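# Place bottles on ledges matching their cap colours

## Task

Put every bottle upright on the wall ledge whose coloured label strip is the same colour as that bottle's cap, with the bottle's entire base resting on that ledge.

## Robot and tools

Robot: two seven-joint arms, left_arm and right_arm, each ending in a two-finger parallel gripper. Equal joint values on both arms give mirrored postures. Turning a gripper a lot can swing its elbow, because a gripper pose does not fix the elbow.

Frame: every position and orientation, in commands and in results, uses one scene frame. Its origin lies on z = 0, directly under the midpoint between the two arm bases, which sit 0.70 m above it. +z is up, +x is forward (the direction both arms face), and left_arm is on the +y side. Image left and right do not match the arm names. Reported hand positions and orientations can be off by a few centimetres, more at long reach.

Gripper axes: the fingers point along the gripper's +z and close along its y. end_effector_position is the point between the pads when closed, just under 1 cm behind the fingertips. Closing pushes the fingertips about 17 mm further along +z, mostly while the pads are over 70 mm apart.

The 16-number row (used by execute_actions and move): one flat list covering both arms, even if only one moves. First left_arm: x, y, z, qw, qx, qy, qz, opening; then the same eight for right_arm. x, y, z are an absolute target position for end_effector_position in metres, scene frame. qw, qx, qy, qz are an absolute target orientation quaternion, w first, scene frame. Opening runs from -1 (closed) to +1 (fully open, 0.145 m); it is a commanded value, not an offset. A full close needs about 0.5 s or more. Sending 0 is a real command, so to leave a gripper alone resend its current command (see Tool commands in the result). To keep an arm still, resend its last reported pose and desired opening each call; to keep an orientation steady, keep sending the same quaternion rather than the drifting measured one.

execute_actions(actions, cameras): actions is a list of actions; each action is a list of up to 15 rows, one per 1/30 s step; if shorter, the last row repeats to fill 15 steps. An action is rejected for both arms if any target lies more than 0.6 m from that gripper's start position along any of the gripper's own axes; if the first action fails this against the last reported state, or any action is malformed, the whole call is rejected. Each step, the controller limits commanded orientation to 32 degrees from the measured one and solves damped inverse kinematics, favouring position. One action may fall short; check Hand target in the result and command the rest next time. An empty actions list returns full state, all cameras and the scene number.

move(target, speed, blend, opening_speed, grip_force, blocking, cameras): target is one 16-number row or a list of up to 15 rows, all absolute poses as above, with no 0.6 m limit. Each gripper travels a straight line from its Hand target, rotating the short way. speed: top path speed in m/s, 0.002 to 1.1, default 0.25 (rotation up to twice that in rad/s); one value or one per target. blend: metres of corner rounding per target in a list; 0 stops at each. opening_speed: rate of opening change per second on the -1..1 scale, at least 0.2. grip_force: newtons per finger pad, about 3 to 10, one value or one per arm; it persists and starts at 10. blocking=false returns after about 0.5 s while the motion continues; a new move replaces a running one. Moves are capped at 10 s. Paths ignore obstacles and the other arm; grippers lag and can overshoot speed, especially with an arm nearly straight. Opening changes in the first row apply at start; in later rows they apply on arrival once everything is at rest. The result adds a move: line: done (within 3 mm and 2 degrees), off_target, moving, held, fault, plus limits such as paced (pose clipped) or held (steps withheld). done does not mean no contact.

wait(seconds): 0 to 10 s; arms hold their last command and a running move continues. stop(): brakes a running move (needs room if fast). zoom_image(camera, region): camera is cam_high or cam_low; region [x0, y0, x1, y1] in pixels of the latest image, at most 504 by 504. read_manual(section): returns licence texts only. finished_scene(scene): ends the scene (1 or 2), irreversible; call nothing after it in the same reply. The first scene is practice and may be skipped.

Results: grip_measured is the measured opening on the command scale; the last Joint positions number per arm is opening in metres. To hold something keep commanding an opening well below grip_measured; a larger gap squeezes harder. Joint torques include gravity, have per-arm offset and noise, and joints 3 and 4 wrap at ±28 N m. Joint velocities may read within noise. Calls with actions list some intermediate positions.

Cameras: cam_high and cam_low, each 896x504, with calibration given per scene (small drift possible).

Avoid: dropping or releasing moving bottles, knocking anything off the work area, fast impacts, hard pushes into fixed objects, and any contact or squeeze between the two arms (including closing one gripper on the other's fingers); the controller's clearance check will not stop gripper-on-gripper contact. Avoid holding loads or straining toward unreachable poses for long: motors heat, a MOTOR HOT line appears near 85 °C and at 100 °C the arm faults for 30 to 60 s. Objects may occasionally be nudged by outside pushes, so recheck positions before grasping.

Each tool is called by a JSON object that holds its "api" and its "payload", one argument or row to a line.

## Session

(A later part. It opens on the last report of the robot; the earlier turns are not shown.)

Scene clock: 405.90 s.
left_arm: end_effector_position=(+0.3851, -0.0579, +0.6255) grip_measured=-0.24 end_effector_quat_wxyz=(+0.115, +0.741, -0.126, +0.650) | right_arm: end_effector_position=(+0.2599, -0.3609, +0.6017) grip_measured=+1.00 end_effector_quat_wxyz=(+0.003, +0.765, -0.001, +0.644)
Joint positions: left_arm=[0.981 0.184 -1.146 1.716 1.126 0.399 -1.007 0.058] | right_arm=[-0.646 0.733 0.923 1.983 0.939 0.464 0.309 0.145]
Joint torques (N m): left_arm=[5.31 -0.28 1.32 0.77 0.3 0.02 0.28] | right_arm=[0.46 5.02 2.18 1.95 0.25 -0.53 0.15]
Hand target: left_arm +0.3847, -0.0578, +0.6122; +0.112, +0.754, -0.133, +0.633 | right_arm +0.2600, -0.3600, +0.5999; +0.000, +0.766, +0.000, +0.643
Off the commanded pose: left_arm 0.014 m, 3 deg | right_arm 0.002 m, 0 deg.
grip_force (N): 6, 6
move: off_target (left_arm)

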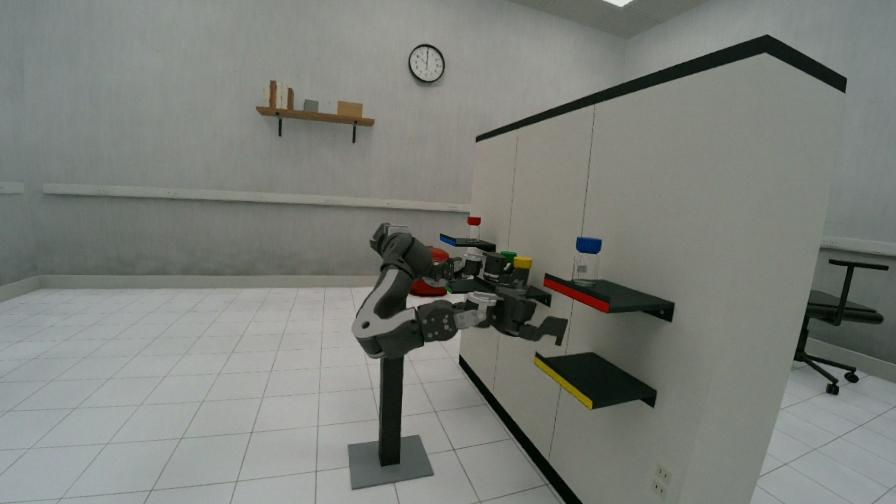

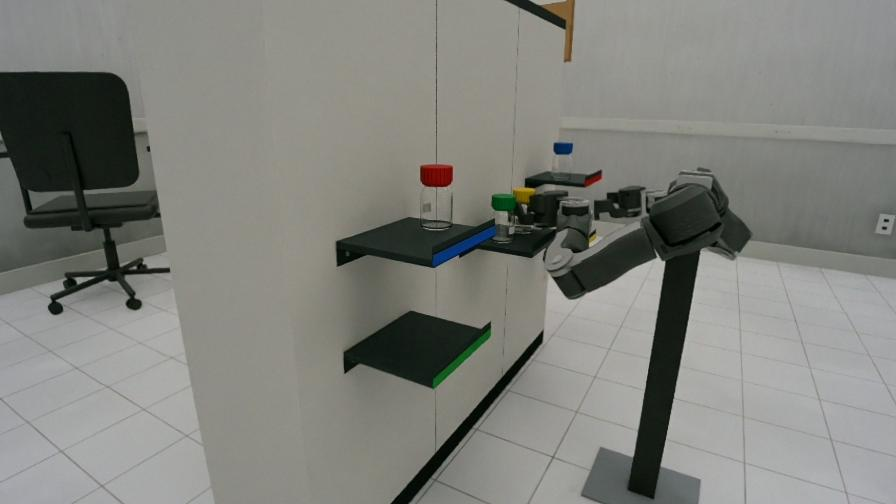

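{"api": "move", "payload": {
  "target": [
    [0.385,-0.058,0.621,0.1116,0.7544,-0.133,0.633,-0.6,0.26,-0.36,0.6,0,0.766,0,0.6428,1],
    [0.385,-0.058,0.624,0.1116,0.7544,-0.133,0.633,-0.02,0.26,-0.36,0.6,0,0.766,0,0.6428,1]
  ],
  "speed": 0.04,
  "opening_speed": 0.8,
  "cameras": ["all"]
}}

{"api": "zoom_image", "payload": {
  "camera": "cam_low",
  "region": [440, 160, 600, 290]
}}

Scene clock: 421.83 s.
left_arm: end_effector_position=(+0.3851, -0.0582, +0.6249) grip_measured=-0.02 end_effector_quat_wxyz=(+0.113, +0.753, -0.133, +0.634) | right_arm: end_effector_position=(+0.2599, -0.3609, +0.6017) grip_measured=+1.00 end_effector_quat_wxyz=(+0.003, +0.765, -0.001, +0.644)
Joint positions: left_arm=[0.987 0.178 -1.124 1.717 1.167 0.45 -1.012 0.074] | right_arm=[-0.646 0.733 0.923 1.983 0.939 0.464 0.309 0.145]
Joint torques (N m): left_arm=[8.43 -1.46 2.59 2.88 -0.22 -0.31 -0.04] | right_arm=[0.25 5.02 2.1 1.99 0.25 -0.52 0.14]
Hand target: left_arm +0.3850, -0.0581, +0.6241; +0.112, +0.754, -0.133, +0.633 | right_arm +0.2600, -0.3600, +0.5999; +0.000, +0.766, +0.000, +0.643
Off the commanded pose: left_arm 0.001 m, 0 deg | right_arm 0.002 m, 0 deg.
grip_force (N): 6, 6
move: done

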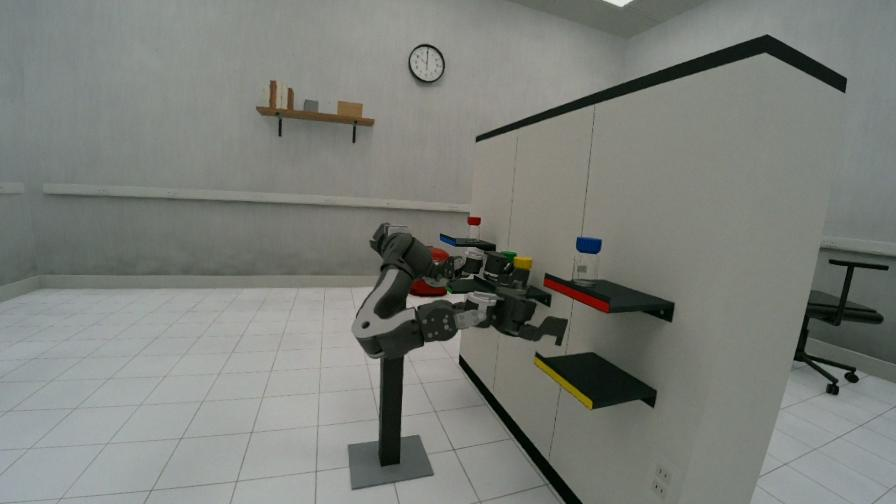

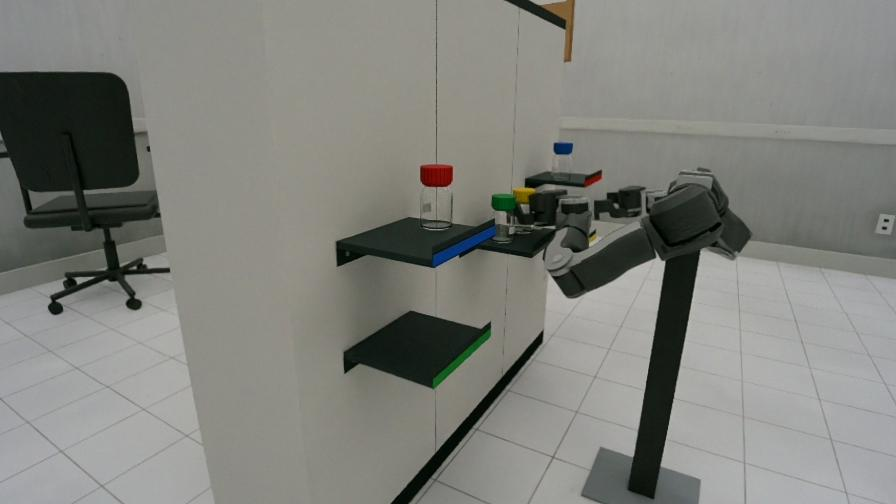

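Scaled by 3.150 from the camera's 896x504 image, which has a finer 1280x720 frame.

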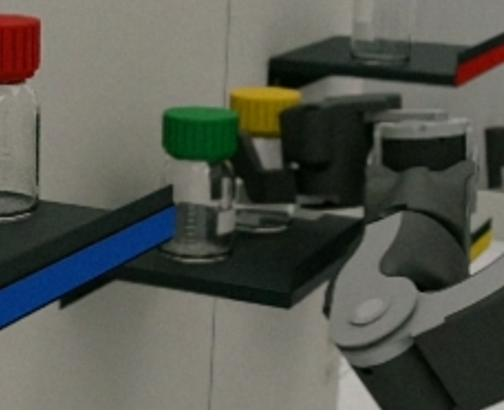

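{"api": "move", "payload": {
  "target": [
    [0.29,-0.0235,0.632,0.1116,0.7544,-0.133,0.633,-0.02,0.26,-0.36,0.6,0,0.766,0,0.6428,1],
    [0.29,0.05,0.69,0,0.766,0,0.6428,-0.02,0.26,-0.3,0.65,0,0.766,0,0.6428,1],
    [0.27,0.22,0.72,0,0.766,0,0.6428,-0.02,0.26,-0.20,0.68,-0.1116,0.7544,0.133,0.633,1]
  ],
  "speed": [0.08,0.2,0.2],
  "blend": [0.01,0.03,0],
  "cameras": ["all"]
}}

{"api": "zoom_image", "payload": {
  "camera": "cam_high",
  "region": [430, 200, 640, 340]
}}

{"api": "zoom_image", "payload": {
  "camera": "cam_low",
  "region": [440, 130, 660, 310]
}}

Scene clock: 438.60 s.
left_arm: end_effector_position=(+0.2703, +0.2203, +0.7213) grip_measured=-0.02 end_effector_quat_wxyz=(-0.227, +0.573, +0.237, +0.751) | right_arm: end_effector_position=(+0.2597, -0.1999, +0.6810) grip_measured=+1.00 end_effector_quat_wxyz=(-0.112, +0.753, +0.135, +0.634)
Joint positions: left_arm=[0.479 0.46 -0.485 2.432 0.659 0.782 -1.579 0.074] | right_arm=[-0.402 0.982 0.816 2.441 1.465 0.785 -0.143 0.145]
Joint torques (N m): left_arm=[4.5 1.12 0.51 1.95 -0.17 -0.01 0.1] | right_arm=[1.28 4.73 1.55 0.69 0.12 -0.45 -0.16]
Hand target: left_arm +0.2708, +0.2199, +0.7198; -0.227, +0.575, +0.236, +0.749 | right_arm +0.2601, -0.2001, +0.6800; -0.112, +0.754, +0.134, +0.633
Off the commanded pose: left_arm 0.001 m, 46 deg; orientation clipped | right_arm 0.001 m, 0 deg.
joint read past its limit (left arm) — joint 4 (elbow), upper limit, where the elbow is as bent as it goes.
joint read past its limit (right arm) — joint 4 (elbow), upper limit, where the elbow is as bent as it goes.
joint sent to its limit (left arm) — joint 4 (elbow), upper limit, where the elbow is as bent as it goes; joint 6 (wrist pitch), upper limit; joint 7 (wrist yaw), lower limit. The joint targets are off in orientation, not in position.
joint sent to its limit (right arm) — joint 4 (elbow), upper limit, where the elbow is as bent as it goes. The joint targets still meet the commanded pose.
grip_force (N): 6, 6
move: off_target (left_arm); limits=paced

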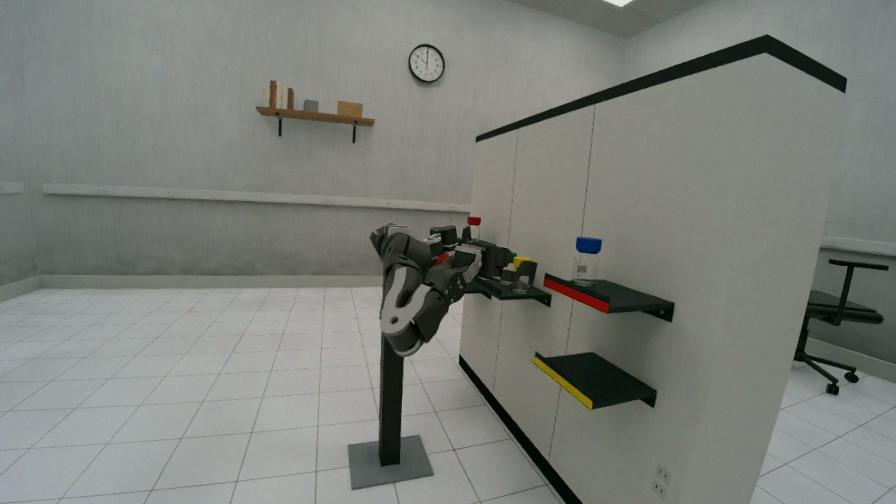

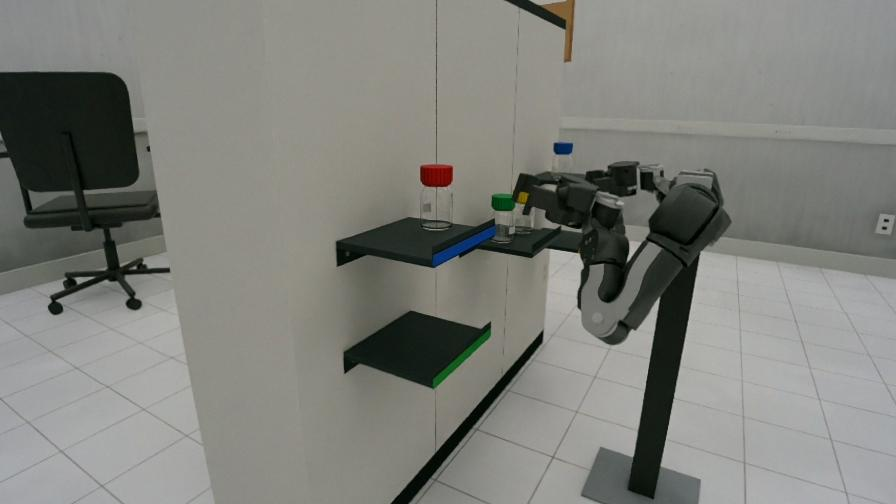

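Scaled by 2.400 from the camera's 896x504 image, which has a finer 1280x720 frame.

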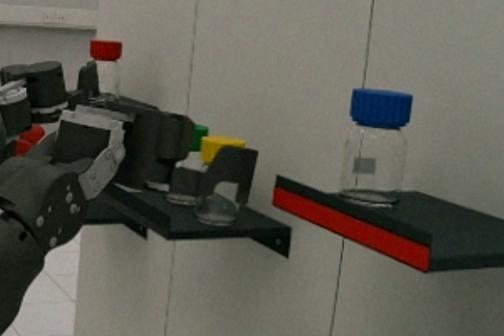

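Scaled by 2.291 from the camera's 896x504 image, which has a finer 1280x720 frame.

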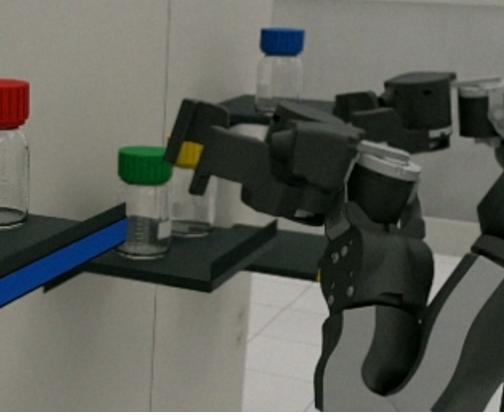

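{"api": "move", "payload": {
  "target": [
    [0.26,0.28,0.66,0,0.766,0,0.6428,-0.02,0.27,-0.17,0.66,-0.1116,0.7544,0.133,0.633,0.15],
    [0.25,0.32,0.58,0,0.766,0,0.6428,-0.02,0.291,-0.092,0.64,-0.1116,0.7544,0.133,0.633,0.15]
  ],
  "speed": [0.2,0.12],
  "blend": [0.02,0],
  "cameras": ["all"]
}}

{"api": "zoom_image", "payload": {
  "camera": "cam_high",
  "region": [450, 220, 600, 320]
}}

{"api": "zoom_image", "payload": {
  "camera": "cam_low",
  "region": [440, 150, 620, 290]
}}

Scene clock: 466.80 s.
left_arm: end_effector_position=(+0.2501, +0.3212, +0.5803) grip_measured=-0.02 end_effector_quat_wxyz=(-0.002, +0.766, +0.002, +0.643) | right_arm: end_effector_position=(+0.2918, -0.0916, +0.6404) grip_measured=+0.15 end_effector_quat_wxyz=(-0.149, +0.745, +0.161, +0.630)
Joint positions: left_arm=[-1.232 0.946 0.901 2.144 1.197 -0.036 -0.061 0.074] | right_arm=[0.306 0.818 -0.352 2.441 1.227 0.679 -0.62 0.087]
Joint torques (N m): left_arm=[0.2 2.23 2.36 2.33 0.07 -0.71 0.24] | right_arm=[3.31 2.02 1.78 1.8 -0.23 -0.22 -0.13]
Hand target: left_arm +0.2500, +0.3200, +0.5800; +0.000, +0.766, +0.000, +0.643 | right_arm +0.2921, -0.0920, +0.6399; -0.146, +0.746, +0.160, +0.630
Off the commanded pose: left_arm 0.001 m, 0 deg | right_arm 0.001 m, 5 deg.
joint read past its limit (right arm) — joint 4 (elbow), upper limit, where the elbow is as bent as it goes.
joint sent to its limit (right arm) — joint 4 (elbow), upper limit, where the elbow is as bent as it goes. The joint targets are off in orientation, not in position.
grip_force (N): 6, 6
move: off_target (right_arm)

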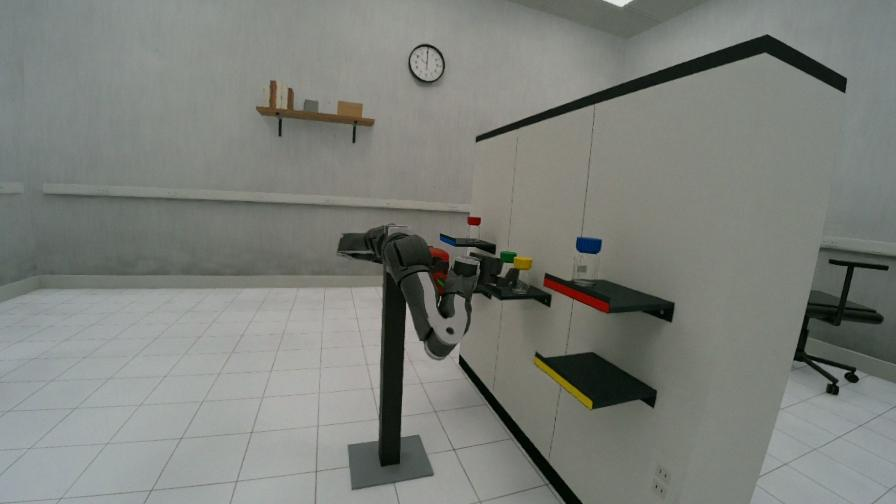

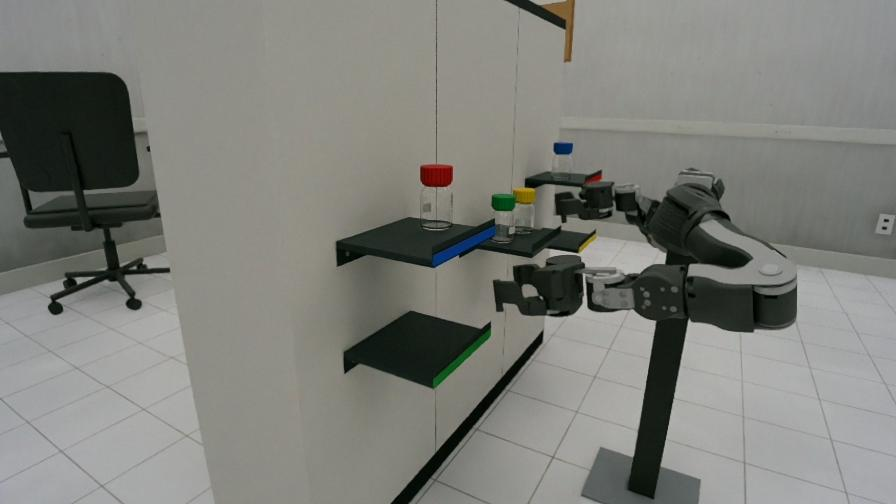

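Scaled by 3.360 from the camera's 896x504 image, which has a finer 1280x720 frame.

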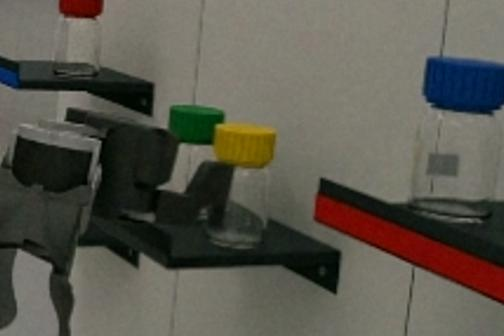

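Scaled by 2.800 from the camera's 896x504 image, which has a finer 1280x720 frame.

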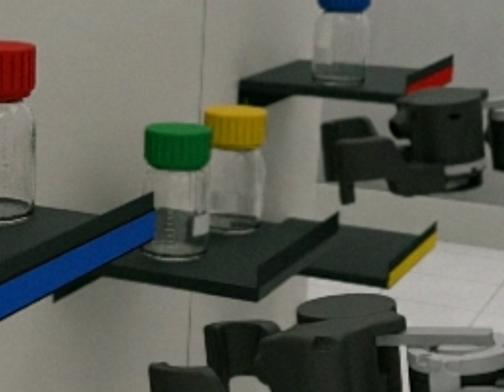

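{"api": "move", "payload": {
  "target": [0.25,0.32,0.58,0,0.766,0,0.6428,-0.02,0.33,-0.078,0.636,-0.1116,0.7544,0.133,0.633,0.15],
  "speed": 0.1,
  "cameras": ["all"]
}}

{"api": "zoom_image", "payload": {
  "camera": "cam_high",
  "region": [450, 220, 600, 320]
}}

{"api": "zoom_image", "payload": {
  "camera": "cam_low",
  "region": [440, 150, 620, 290]
}}

Scene clock: 492.07 s.
left_arm: end_effector_position=(+0.2501, +0.3212, +0.5803) grip_measured=-0.02 end_effector_quat_wxyz=(-0.002, +0.766, +0.002, +0.643) | right_arm: end_effector_position=(+0.3301, -0.0776, +0.6368) grip_measured=+0.15 end_effector_quat_wxyz=(-0.115, +0.753, +0.132, +0.634)
Joint positions: left_arm=[-1.232 0.946 0.901 2.144 1.197 -0.036 -0.061 0.074] | right_arm=[0.498 0.627 -0.529 2.274 1.144 0.742 -0.748 0.087]
Joint torques (N m): left_arm=[0.17 2.23 2.39 2.33 0.07 -0.71 0.24] | right_arm=[4.31 1.6 1.85 2.28 -0.25 -0.25 -0.15]
Hand target: left_arm +0.2500, +0.3200, +0.5800; +0.000, +0.766, +0.000, +0.643 | right_arm +0.3301, -0.0781, +0.6361; -0.111, +0.754, +0.133, +0.633
Off the commanded pose: left_arm 0.001 m, 0 deg | right_arm 0.001 m, 0 deg.
grip_force (N): 6, 6
move: done

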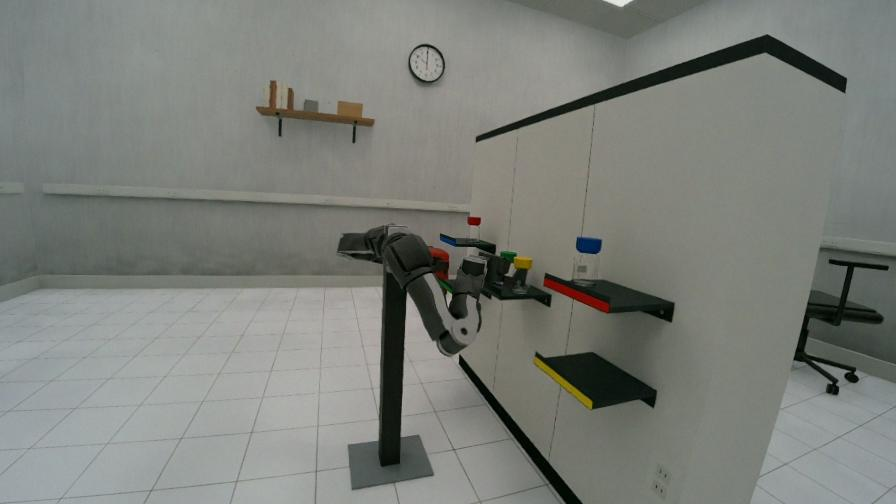

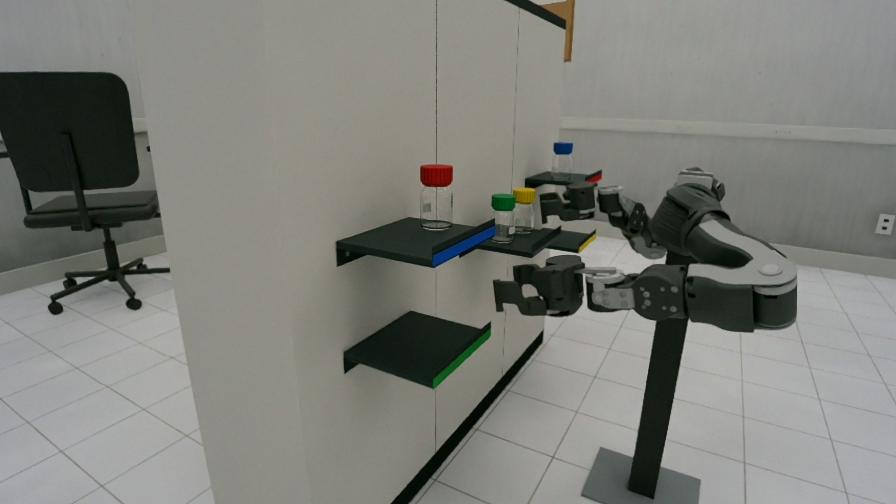

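Scaled by 3.360 from the camera's 896x504 image, which has a finer 1280x720 frame.

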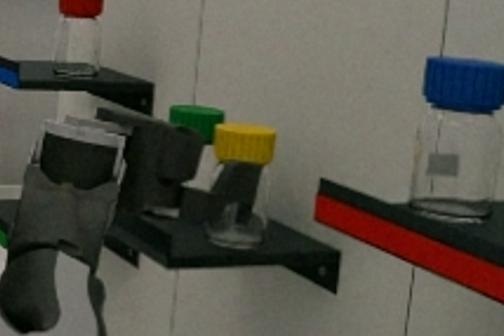

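Scaled by 2.800 from the camera's 896x504 image, which has a finer 1280x720 frame.

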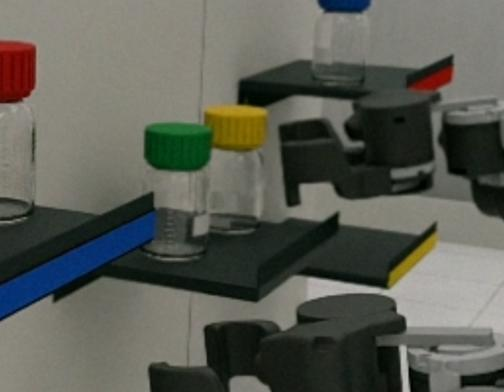

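{"api": "zoom_image", "payload": {
  "camera": "cam_high",
  "region": [490, 245, 550, 300]
}}

{"api": "zoom_image", "payload": {
  "camera": "cam_low",
  "region": [480, 170, 590, 260]
}}

Scaled by 8.400 from the camera's 896x504 image, which has a finer 1280x720 frame.

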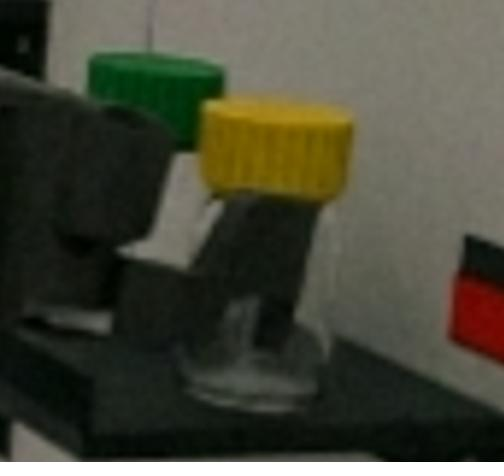

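Scaled by 4.582 from the camera's 896x504 image, which has a finer 1280x720 frame.

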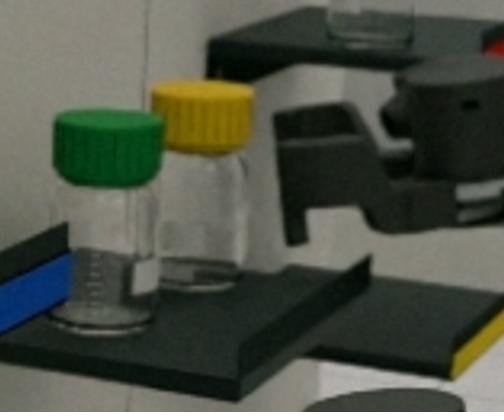

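{"api": "move", "payload": {
  "target": [0.25,0.32,0.58,0,0.766,0,0.6428,-0.02,0.372,-0.062,0.632,-0.1116,0.7544,0.133,0.633,0.15],
  "speed": 0.08,
  "cameras": ["all"]
}}

{"api": "zoom_image", "payload": {
  "camera": "cam_high",
  "region": [480, 235, 560, 305]
}}

{"api": "zoom_image", "payload": {
  "camera": "cam_low",
  "region": [480, 170, 590, 260]
}}

Scene clock: 518.47 s.
left_arm: end_effector_position=(+0.2501, +0.3212, +0.5803) grip_measured=-0.02 end_effector_quat_wxyz=(-0.002, +0.766, +0.002, +0.643) | right_arm: end_effector_position=(+0.3725, -0.0636, +0.6320) grip_measured=+0.15 end_effector_quat_wxyz=(-0.109, +0.755, +0.131, +0.633)
Joint positions: left_arm=[-1.232 0.946 0.901 2.144 1.197 -0.036 -0.061 0.074] | right_arm=[0.645 0.531 -0.629 2.046 1.068 0.708 -0.677 0.087]
Joint torques (N m): left_arm=[0.15 2.23 2.36 2.33 0.07 -0.71 0.24] | right_arm=[5.37 0.91 1.96 2.41 -0.21 -0.47 0.18]
Motor temperatures (°C): left_arm=[23 22 25 21 21 25 21] | right_arm=[22 24 23 20 20 20 21]
Hand target: left_arm +0.2500, +0.3200, +0.5800; +0.000, +0.766, +0.000, +0.643 | right_arm +0.3720, -0.0620, +0.6321; -0.112, +0.754, +0.133, +0.633
Off the commanded pose: left_arm 0.001 m, 0 deg | right_arm 0.002 m, 0 deg.
grip_force (N): 6, 6
move: done

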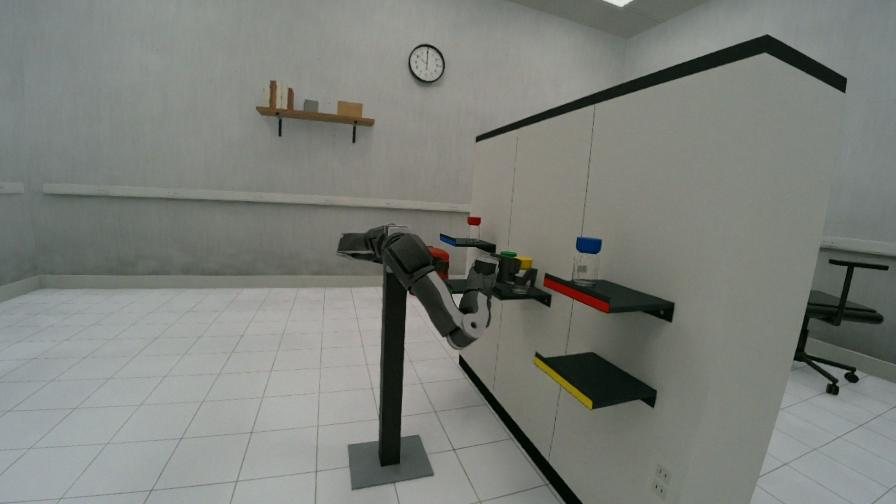

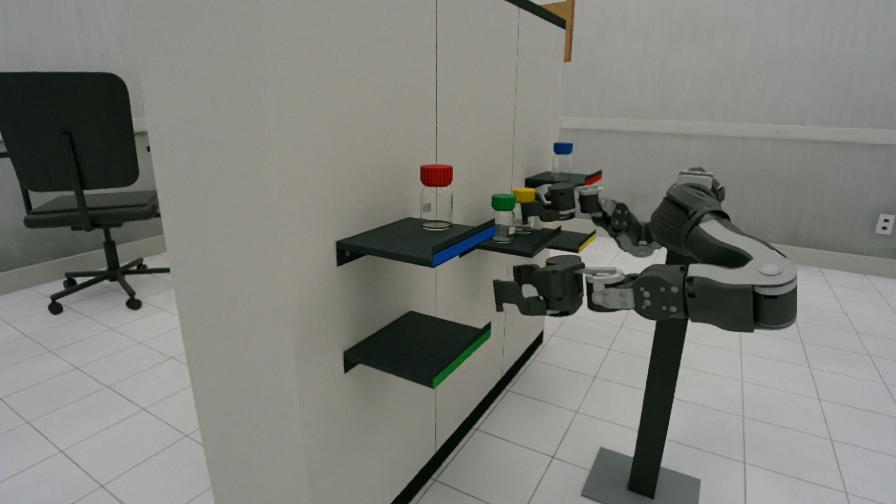

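Scaled by 6.300 from the camera's 896x504 image, which has a finer 1280x720 frame.

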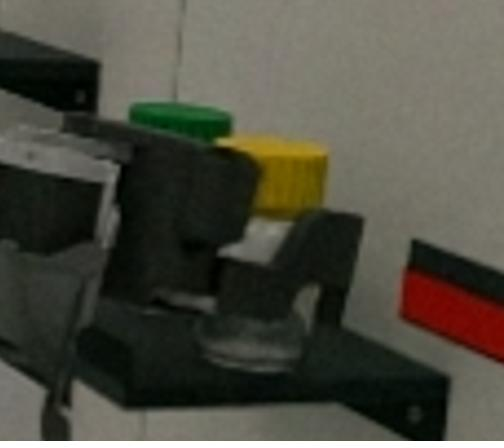

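Scaled by 4.582 from the camera's 896x504 image, which has a finer 1280x720 frame.

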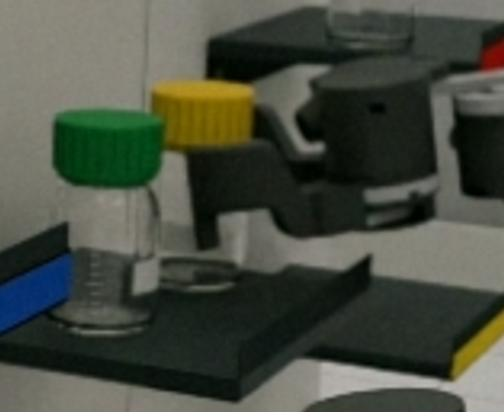

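{"api": "move", "payload": {
  "target": [0.25,0.32,0.58,0,0.766,0,0.6428,-0.02,0.372,-0.062,0.632,-0.1116,0.7544,0.133,0.633,-0.6],
  "opening_speed": 1.0,
  "cameras": ["all"]
}}

{"api": "zoom_image", "payload": {
  "camera": "cam_high",
  "region": [480, 235, 560, 305]
}}

{"api": "zoom_image", "payload": {
  "camera": "cam_low",
  "region": [480, 170, 590, 260]
}}

Scene clock: 525.20 s.
left_arm: end_effector_position=(+0.2501, +0.3212, +0.5803) grip_measured=-0.02 end_effector_quat_wxyz=(-0.002, +0.766, +0.002, +0.643) | right_arm: end_effector_position=(+0.3723, -0.0628, +0.6321) grip_measured=-0.25 end_effector_quat_wxyz=(-0.111, +0.755, +0.132, +0.633)
Joint positions: left_arm=[-1.232 0.946 0.901 2.144 1.197 -0.036 -0.061 0.074] | right_arm=[0.645 0.53 -0.629 2.046 1.068 0.708 -0.674 0.057]
Joint torques (N m): left_arm=[0.17 2.23 2.37 2.33 0.07 -0.71 0.24] | right_arm=[5.21 0.8 2.07 2.5 -0.27 -0.42 0.1]
Hand target: left_arm +0.2500, +0.3200, +0.5800; +0.000, +0.766, +0.000, +0.643 | right_arm +0.3720, -0.0619, +0.6320; -0.112, +0.754, +0.133, +0.633
Off the commanded pose: left_arm 0.001 m, 0 deg | right_arm 0.001 m, 0 deg.
grip_force (N): 6, 6
move: done

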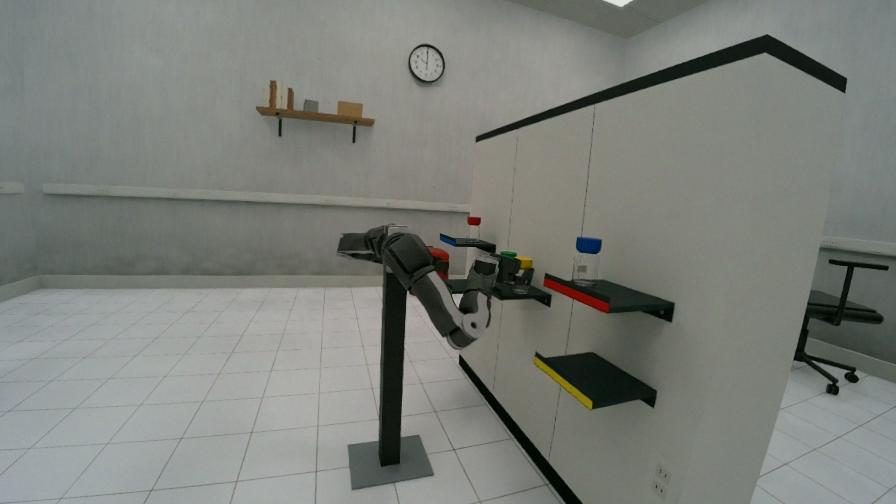

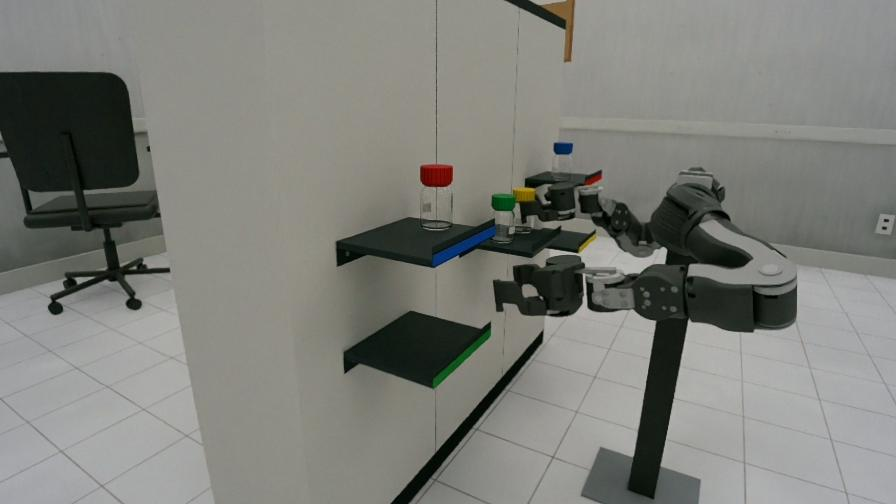

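Scaled by 6.300 from the camera's 896x504 image, which has a finer 1280x720 frame.

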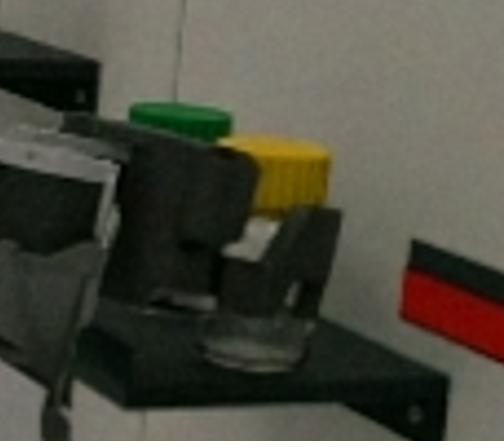

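Scaled by 4.582 from the camera's 896x504 image, which has a finer 1280x720 frame.

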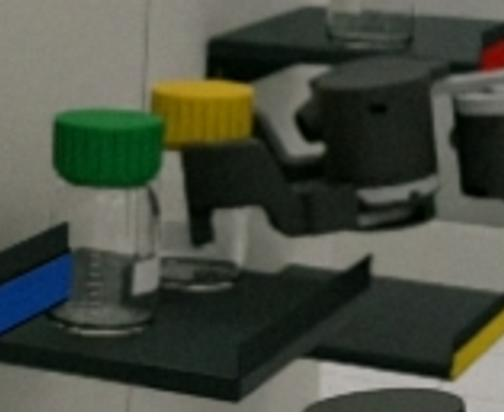

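{"api": "move", "payload": {
  "target": [
    [0.25,0.30,0.57,0,0.766,0,0.6428,0.15,0.372,-0.062,0.68,-0.1116,0.7544,0.133,0.633,-0.6],
    [0.265,0.24,0.565,0,0.766,0,0.6428,0.15,0.355,-0.12,0.69,-0.056,0.763,0.067,0.640,-0.6],
    [0.27,0.21,0.57,0,0.766,0,0.6428,0.15,0.355,-0.19,0.68,0,0.766,0,0.6428,-0.6],
    [0.31,0.16,0.64,0,0.766,0,0.6428,0.15,0.355,-0.19,0.575,0,0.766,0,0.6428,-0.6],
    [0.31,0.043,0.645,0,0.766,0,0.6428,0.15,0.365,-0.375,0.575,0.0839,0.7595,-0.1,0.6373,-0.6]
  ],
  "speed": [0.1,0.15,0.15,0.15,0.15],
  "blend": [0.01,0.015,0.02,0.02,0],
  "cameras": ["all"]
}}

{"api": "zoom_image", "payload": {
  "camera": "cam_high",
  "region": [450, 220, 660, 420]
}}

{"api": "zoom_image", "payload": {
  "camera": "cam_low",
  "region": [440, 150, 620, 290]
}}

Scene clock: 587.97 s.
left_arm: end_effector_position=(+0.3098, +0.0421, +0.6465) grip_measured=+0.15 end_effector_quat_wxyz=(+0.007, +0.763, -0.001, +0.647) | right_arm: end_effector_position=(+0.3636, -0.3752, +0.5690) grip_measured=-0.25 end_effector_quat_wxyz=(+0.086, +0.766, -0.100, +0.629)
Joint positions: left_arm=[0.625 0.195 -0.875 2.258 1.113 0.781 -1.576 0.087] | right_arm=[-0.057 1.201 -0.061 1.674 1.259 0.108 -0.386 0.057]
Joint torques (N m): left_arm=[5.37 -0.7 0.95 2.19 -0.32 0.01 -0.02] | right_arm=[4.13 7.35 5.79 2.04 -0.17 -0.76 0.2]
Hand target: left_arm +0.3101, +0.0430, +0.6449; +0.002, +0.764, +0.000, +0.645 | right_arm +0.3650, -0.3750, +0.5750; +0.084, +0.760, -0.100, +0.637
Off the commanded pose: left_arm 0.002 m, 1 deg | right_arm 0.006 m, 1 deg.
joint sent to its limit (left arm) — joint 6 (wrist pitch), upper limit; joint 7 (wrist yaw), lower limit. The joint targets still meet the commanded pose.
grip_force (N): 6, 6
move: off_target (right_arm)

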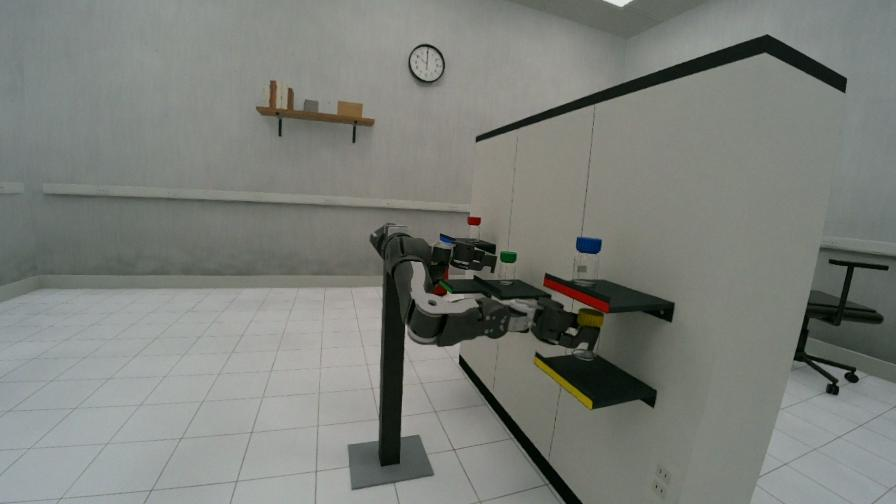

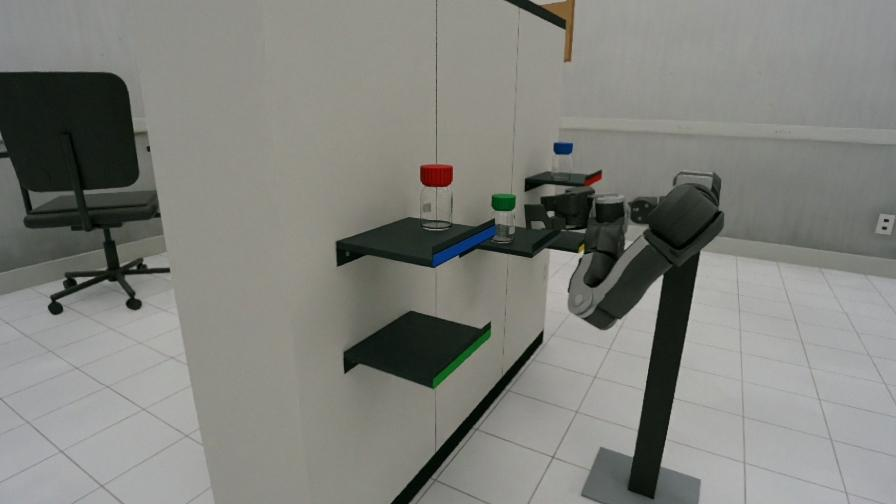

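Scaled by 2.400 from the camera's 896x504 image, which has a finer 1280x720 frame.

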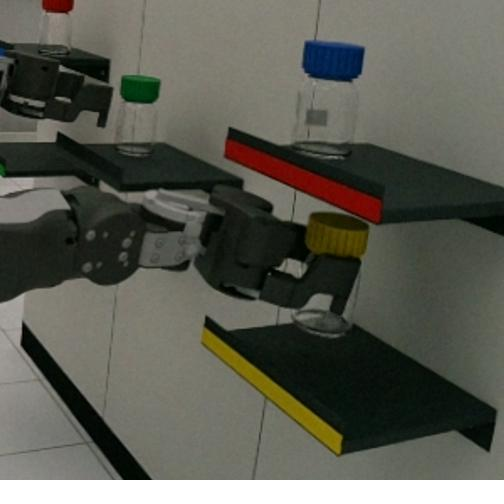

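Scaled by 2.800 from the camera's 896x504 image, which has a finer 1280x720 frame.

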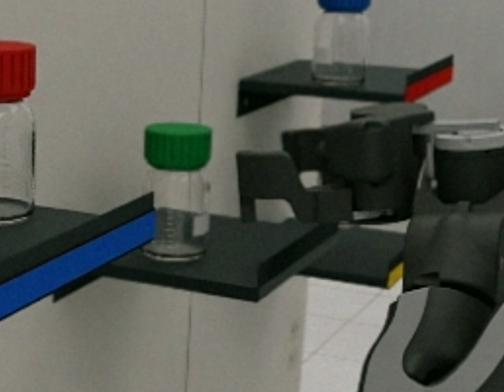

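{"api": "move", "payload": {
  "target": [0.385,0.043,0.627,0,0.766,0,0.6428,0.15,0.372,-0.378,0.545,0.0839,0.7595,-0.1,0.6373,-0.6],
  "speed": 0.07
}}

{"api": "move", "payload": {
  "target": [0.385,0.043,0.627,0,0.766,0,0.6428,-0.6,0.372,-0.378,0.537,0.0839,0.7595,-0.1,0.6373,-0.6],
  "speed": 0.04,
  "opening_speed": 1.0,
  "cameras": ["all"]
}}

{"api": "zoom_image", "payload": {
  "camera": "cam_high",
  "region": [450, 220, 660, 420]
}}

{"api": "zoom_image", "payload": {
  "camera": "cam_low",
  "region": [440, 150, 620, 290]
}}

Scene clock: 599.60 s.
left_arm: end_effector_position=(+0.3849, +0.0440, +0.6271) grip_measured=+0.15 end_effector_quat_wxyz=(-0.002, +0.766, +0.002, +0.642) | right_arm: end_effector_position=(+0.3708, -0.3788, +0.5420) grip_measured=-0.25 end_effector_quat_wxyz=(+0.085, +0.764, -0.102, +0.631)
Joint positions: left_arm=[0.772 0.269 -0.867 1.902 1.064 0.604 -1.256 0.087] | right_arm=[0.015 1.082 -0.121 1.565 1.137 0.085 -0.319 0.057]
Joint torques (N m): left_arm=[8.16 -0.57 1.48 2.92 -0.35 -0.34 0.24] | right_arm=[4.5 6.71 4.1 2.13 -0.21 -0.75 0.18]
Hand target: left_arm +0.3850, +0.0431, +0.6269; +0.000, +0.766, +0.000, +0.643 | right_arm +0.3720, -0.3780, +0.5451; +0.084, +0.759, -0.100, +0.637
Off the commanded pose: left_arm 0.001 m, 0 deg | right_arm 0.003 m, 1 deg.
grip_force (N): 6, 6
move: done

Scene clock: 600.57 s.
left_arm: end_effector_position=(+0.3850, +0.0441, +0.6276) grip_measured=-0.24 end_effector_quat_wxyz=(-0.002, +0.766, +0.002, +0.643) | right_arm: end_effector_position=(+0.3712, -0.3792, +0.5364) grip_measured=-0.25 end_effector_quat_wxyz=(+0.087, +0.761, -0.101, +0.634)
Joint positions: left_arm=[0.772 0.269 -0.867 1.902 1.061 0.603 -1.256 0.058] | right_arm=[0.016 1.053 -0.121 1.545 1.104 0.072 -0.305 0.057]
Joint torques (N m): left_arm=[7.98 -0.73 1.63 2.93 -0.29 -0.31 0.24] | right_arm=[4.21 6.26 3.67 2.02 -0.11 -0.64 0.24]
Hand target: left_arm +0.3850, +0.0430, +0.6271; +0.000, +0.766, +0.000, +0.643 | right_arm +0.3720, -0.3781, +0.5371; +0.084, +0.759, -0.100, +0.637
Off the commanded pose: left_arm 0.001 m, 0 deg | right_arm 0.002 m, 1 deg.
grip_force (N): 6, 6
move: done

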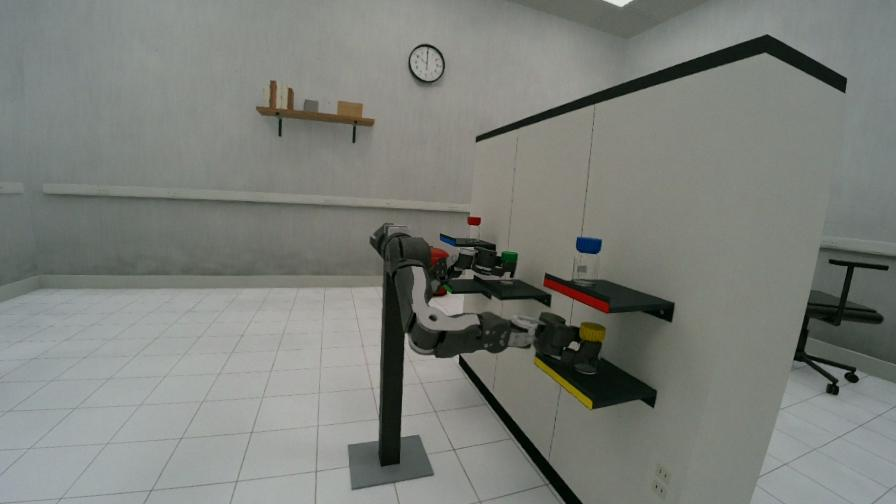

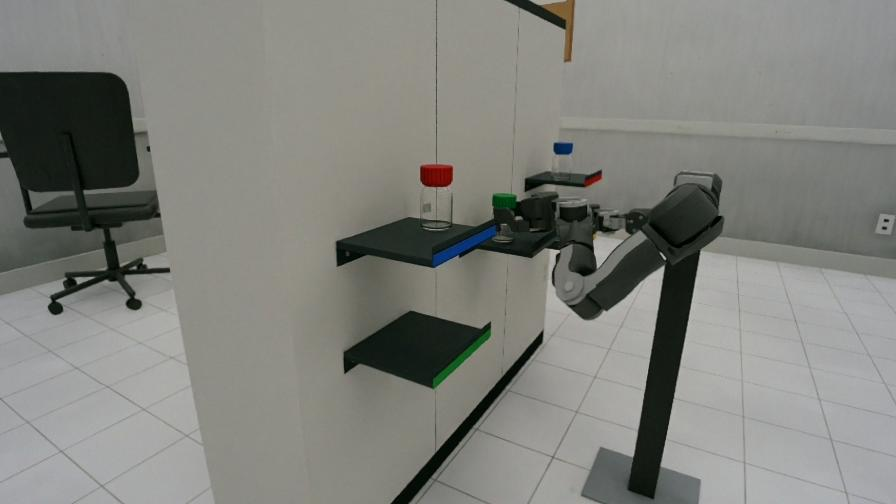

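Scaled by 2.400 from the camera's 896x504 image, which has a finer 1280x720 frame.

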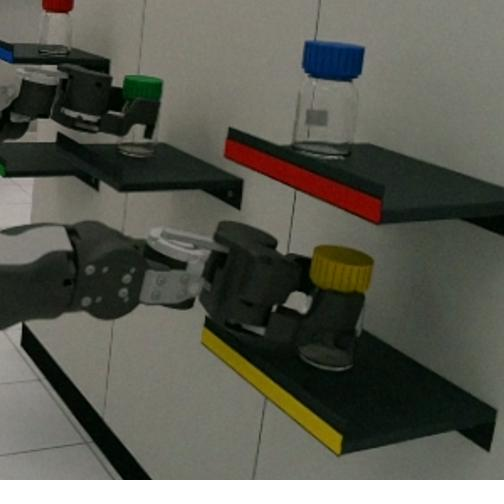

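Scaled by 2.800 from the camera's 896x504 image, which has a finer 1280x720 frame.

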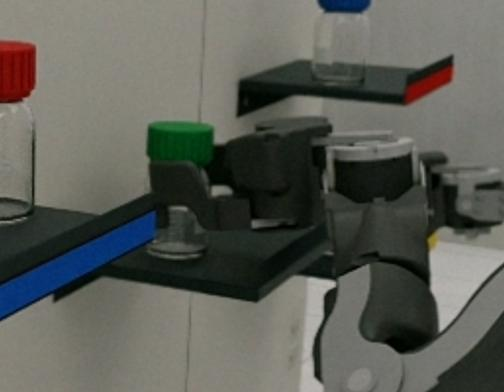

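{"api": "move", "payload": {
  "target": [0.385,0.043,0.665,0,0.766,0,0.6428,-0.6,0.374,-0.378,0.529,0.0839,0.7595,-0.1,0.6373,-0.6],
  "speed": 0.05
}}

{"api": "move", "payload": {
  "target": [0.385,0.043,0.685,0,0.766,0,0.6428,-0.6,0.374,-0.378,0.522,0.0839,0.7595,-0.1,0.6373,-0.6],
  "speed": 0.04
}}

Scene clock: 607.53 s.
left_arm: end_effector_position=(+0.3853, +0.0419, +0.6622) grip_measured=-0.24 end_effector_quat_wxyz=(+0.002, +0.769, -0.002, +0.640) | right_arm: end_effector_position=(+0.3745, -0.3801, +0.5359) grip_measured=-0.25 end_effector_quat_wxyz=(+0.088, +0.752, -0.101, +0.645)
Joint positions: left_arm=[0.862 0.21 -0.791 1.916 1.183 0.733 -1.339 0.058] | right_arm=[0.037 1.026 -0.129 1.517 1.07 0.046 -0.288 0.057]
Joint torques (N m): left_arm=[9.06 -0.86 2.17 3.49 -0.4 -0.2 -0.05] | right_arm=[3.42 5.6 1.91 1.5 0.05 -0.18 0.21]
Hand target: left_arm +0.3850, +0.0430, +0.6650; +0.000, +0.766, +0.000, +0.643 | right_arm +0.3738, -0.3780, +0.5290; +0.084, +0.759, -0.100, +0.637
Off the commanded pose: left_arm 0.003 m, 1 deg | right_arm 0.007 m, 1 deg.
grip_force (N): 6, 6
move: off_target (right_arm)

Scene clock: 608.40 s.
left_arm: end_effector_position=(+0.3848, +0.0412, +0.6836) grip_measured=-0.24 end_effector_quat_wxyz=(+0.004, +0.768, -0.003, +0.641) | right_arm: end_effector_position=(+0.3757, -0.3802, +0.5353) grip_measured=-0.24 end_effector_quat_wxyz=(+0.089, +0.744, -0.099, +0.655)
Joint positions: left_arm=[0.929 0.185 -0.761 1.916 1.267 0.782 -1.403 0.058] | right_arm=[0.045 1.022 -0.151 1.5 1.06 0.001 -0.283 0.057]
Joint torques (N m): left_arm=[8.9 -0.54 2.02 2.56 -0.38 -0.15 -0.05] | right_arm=[2.68 5.66 0.92 1.1 0.27 0.33 0.14]
Hand target: left_arm +0.3850, +0.0429, +0.6850; +0.000, +0.766, +0.000, +0.643 | right_arm +0.3735, -0.3778, +0.5221; +0.084, +0.759, -0.100, +0.637
Off the commanded pose: left_arm 0.002 m, 1 deg | right_arm 0.014 m, 3 deg.
grip_force (N): 6, 6
move: off_target (right_arm)


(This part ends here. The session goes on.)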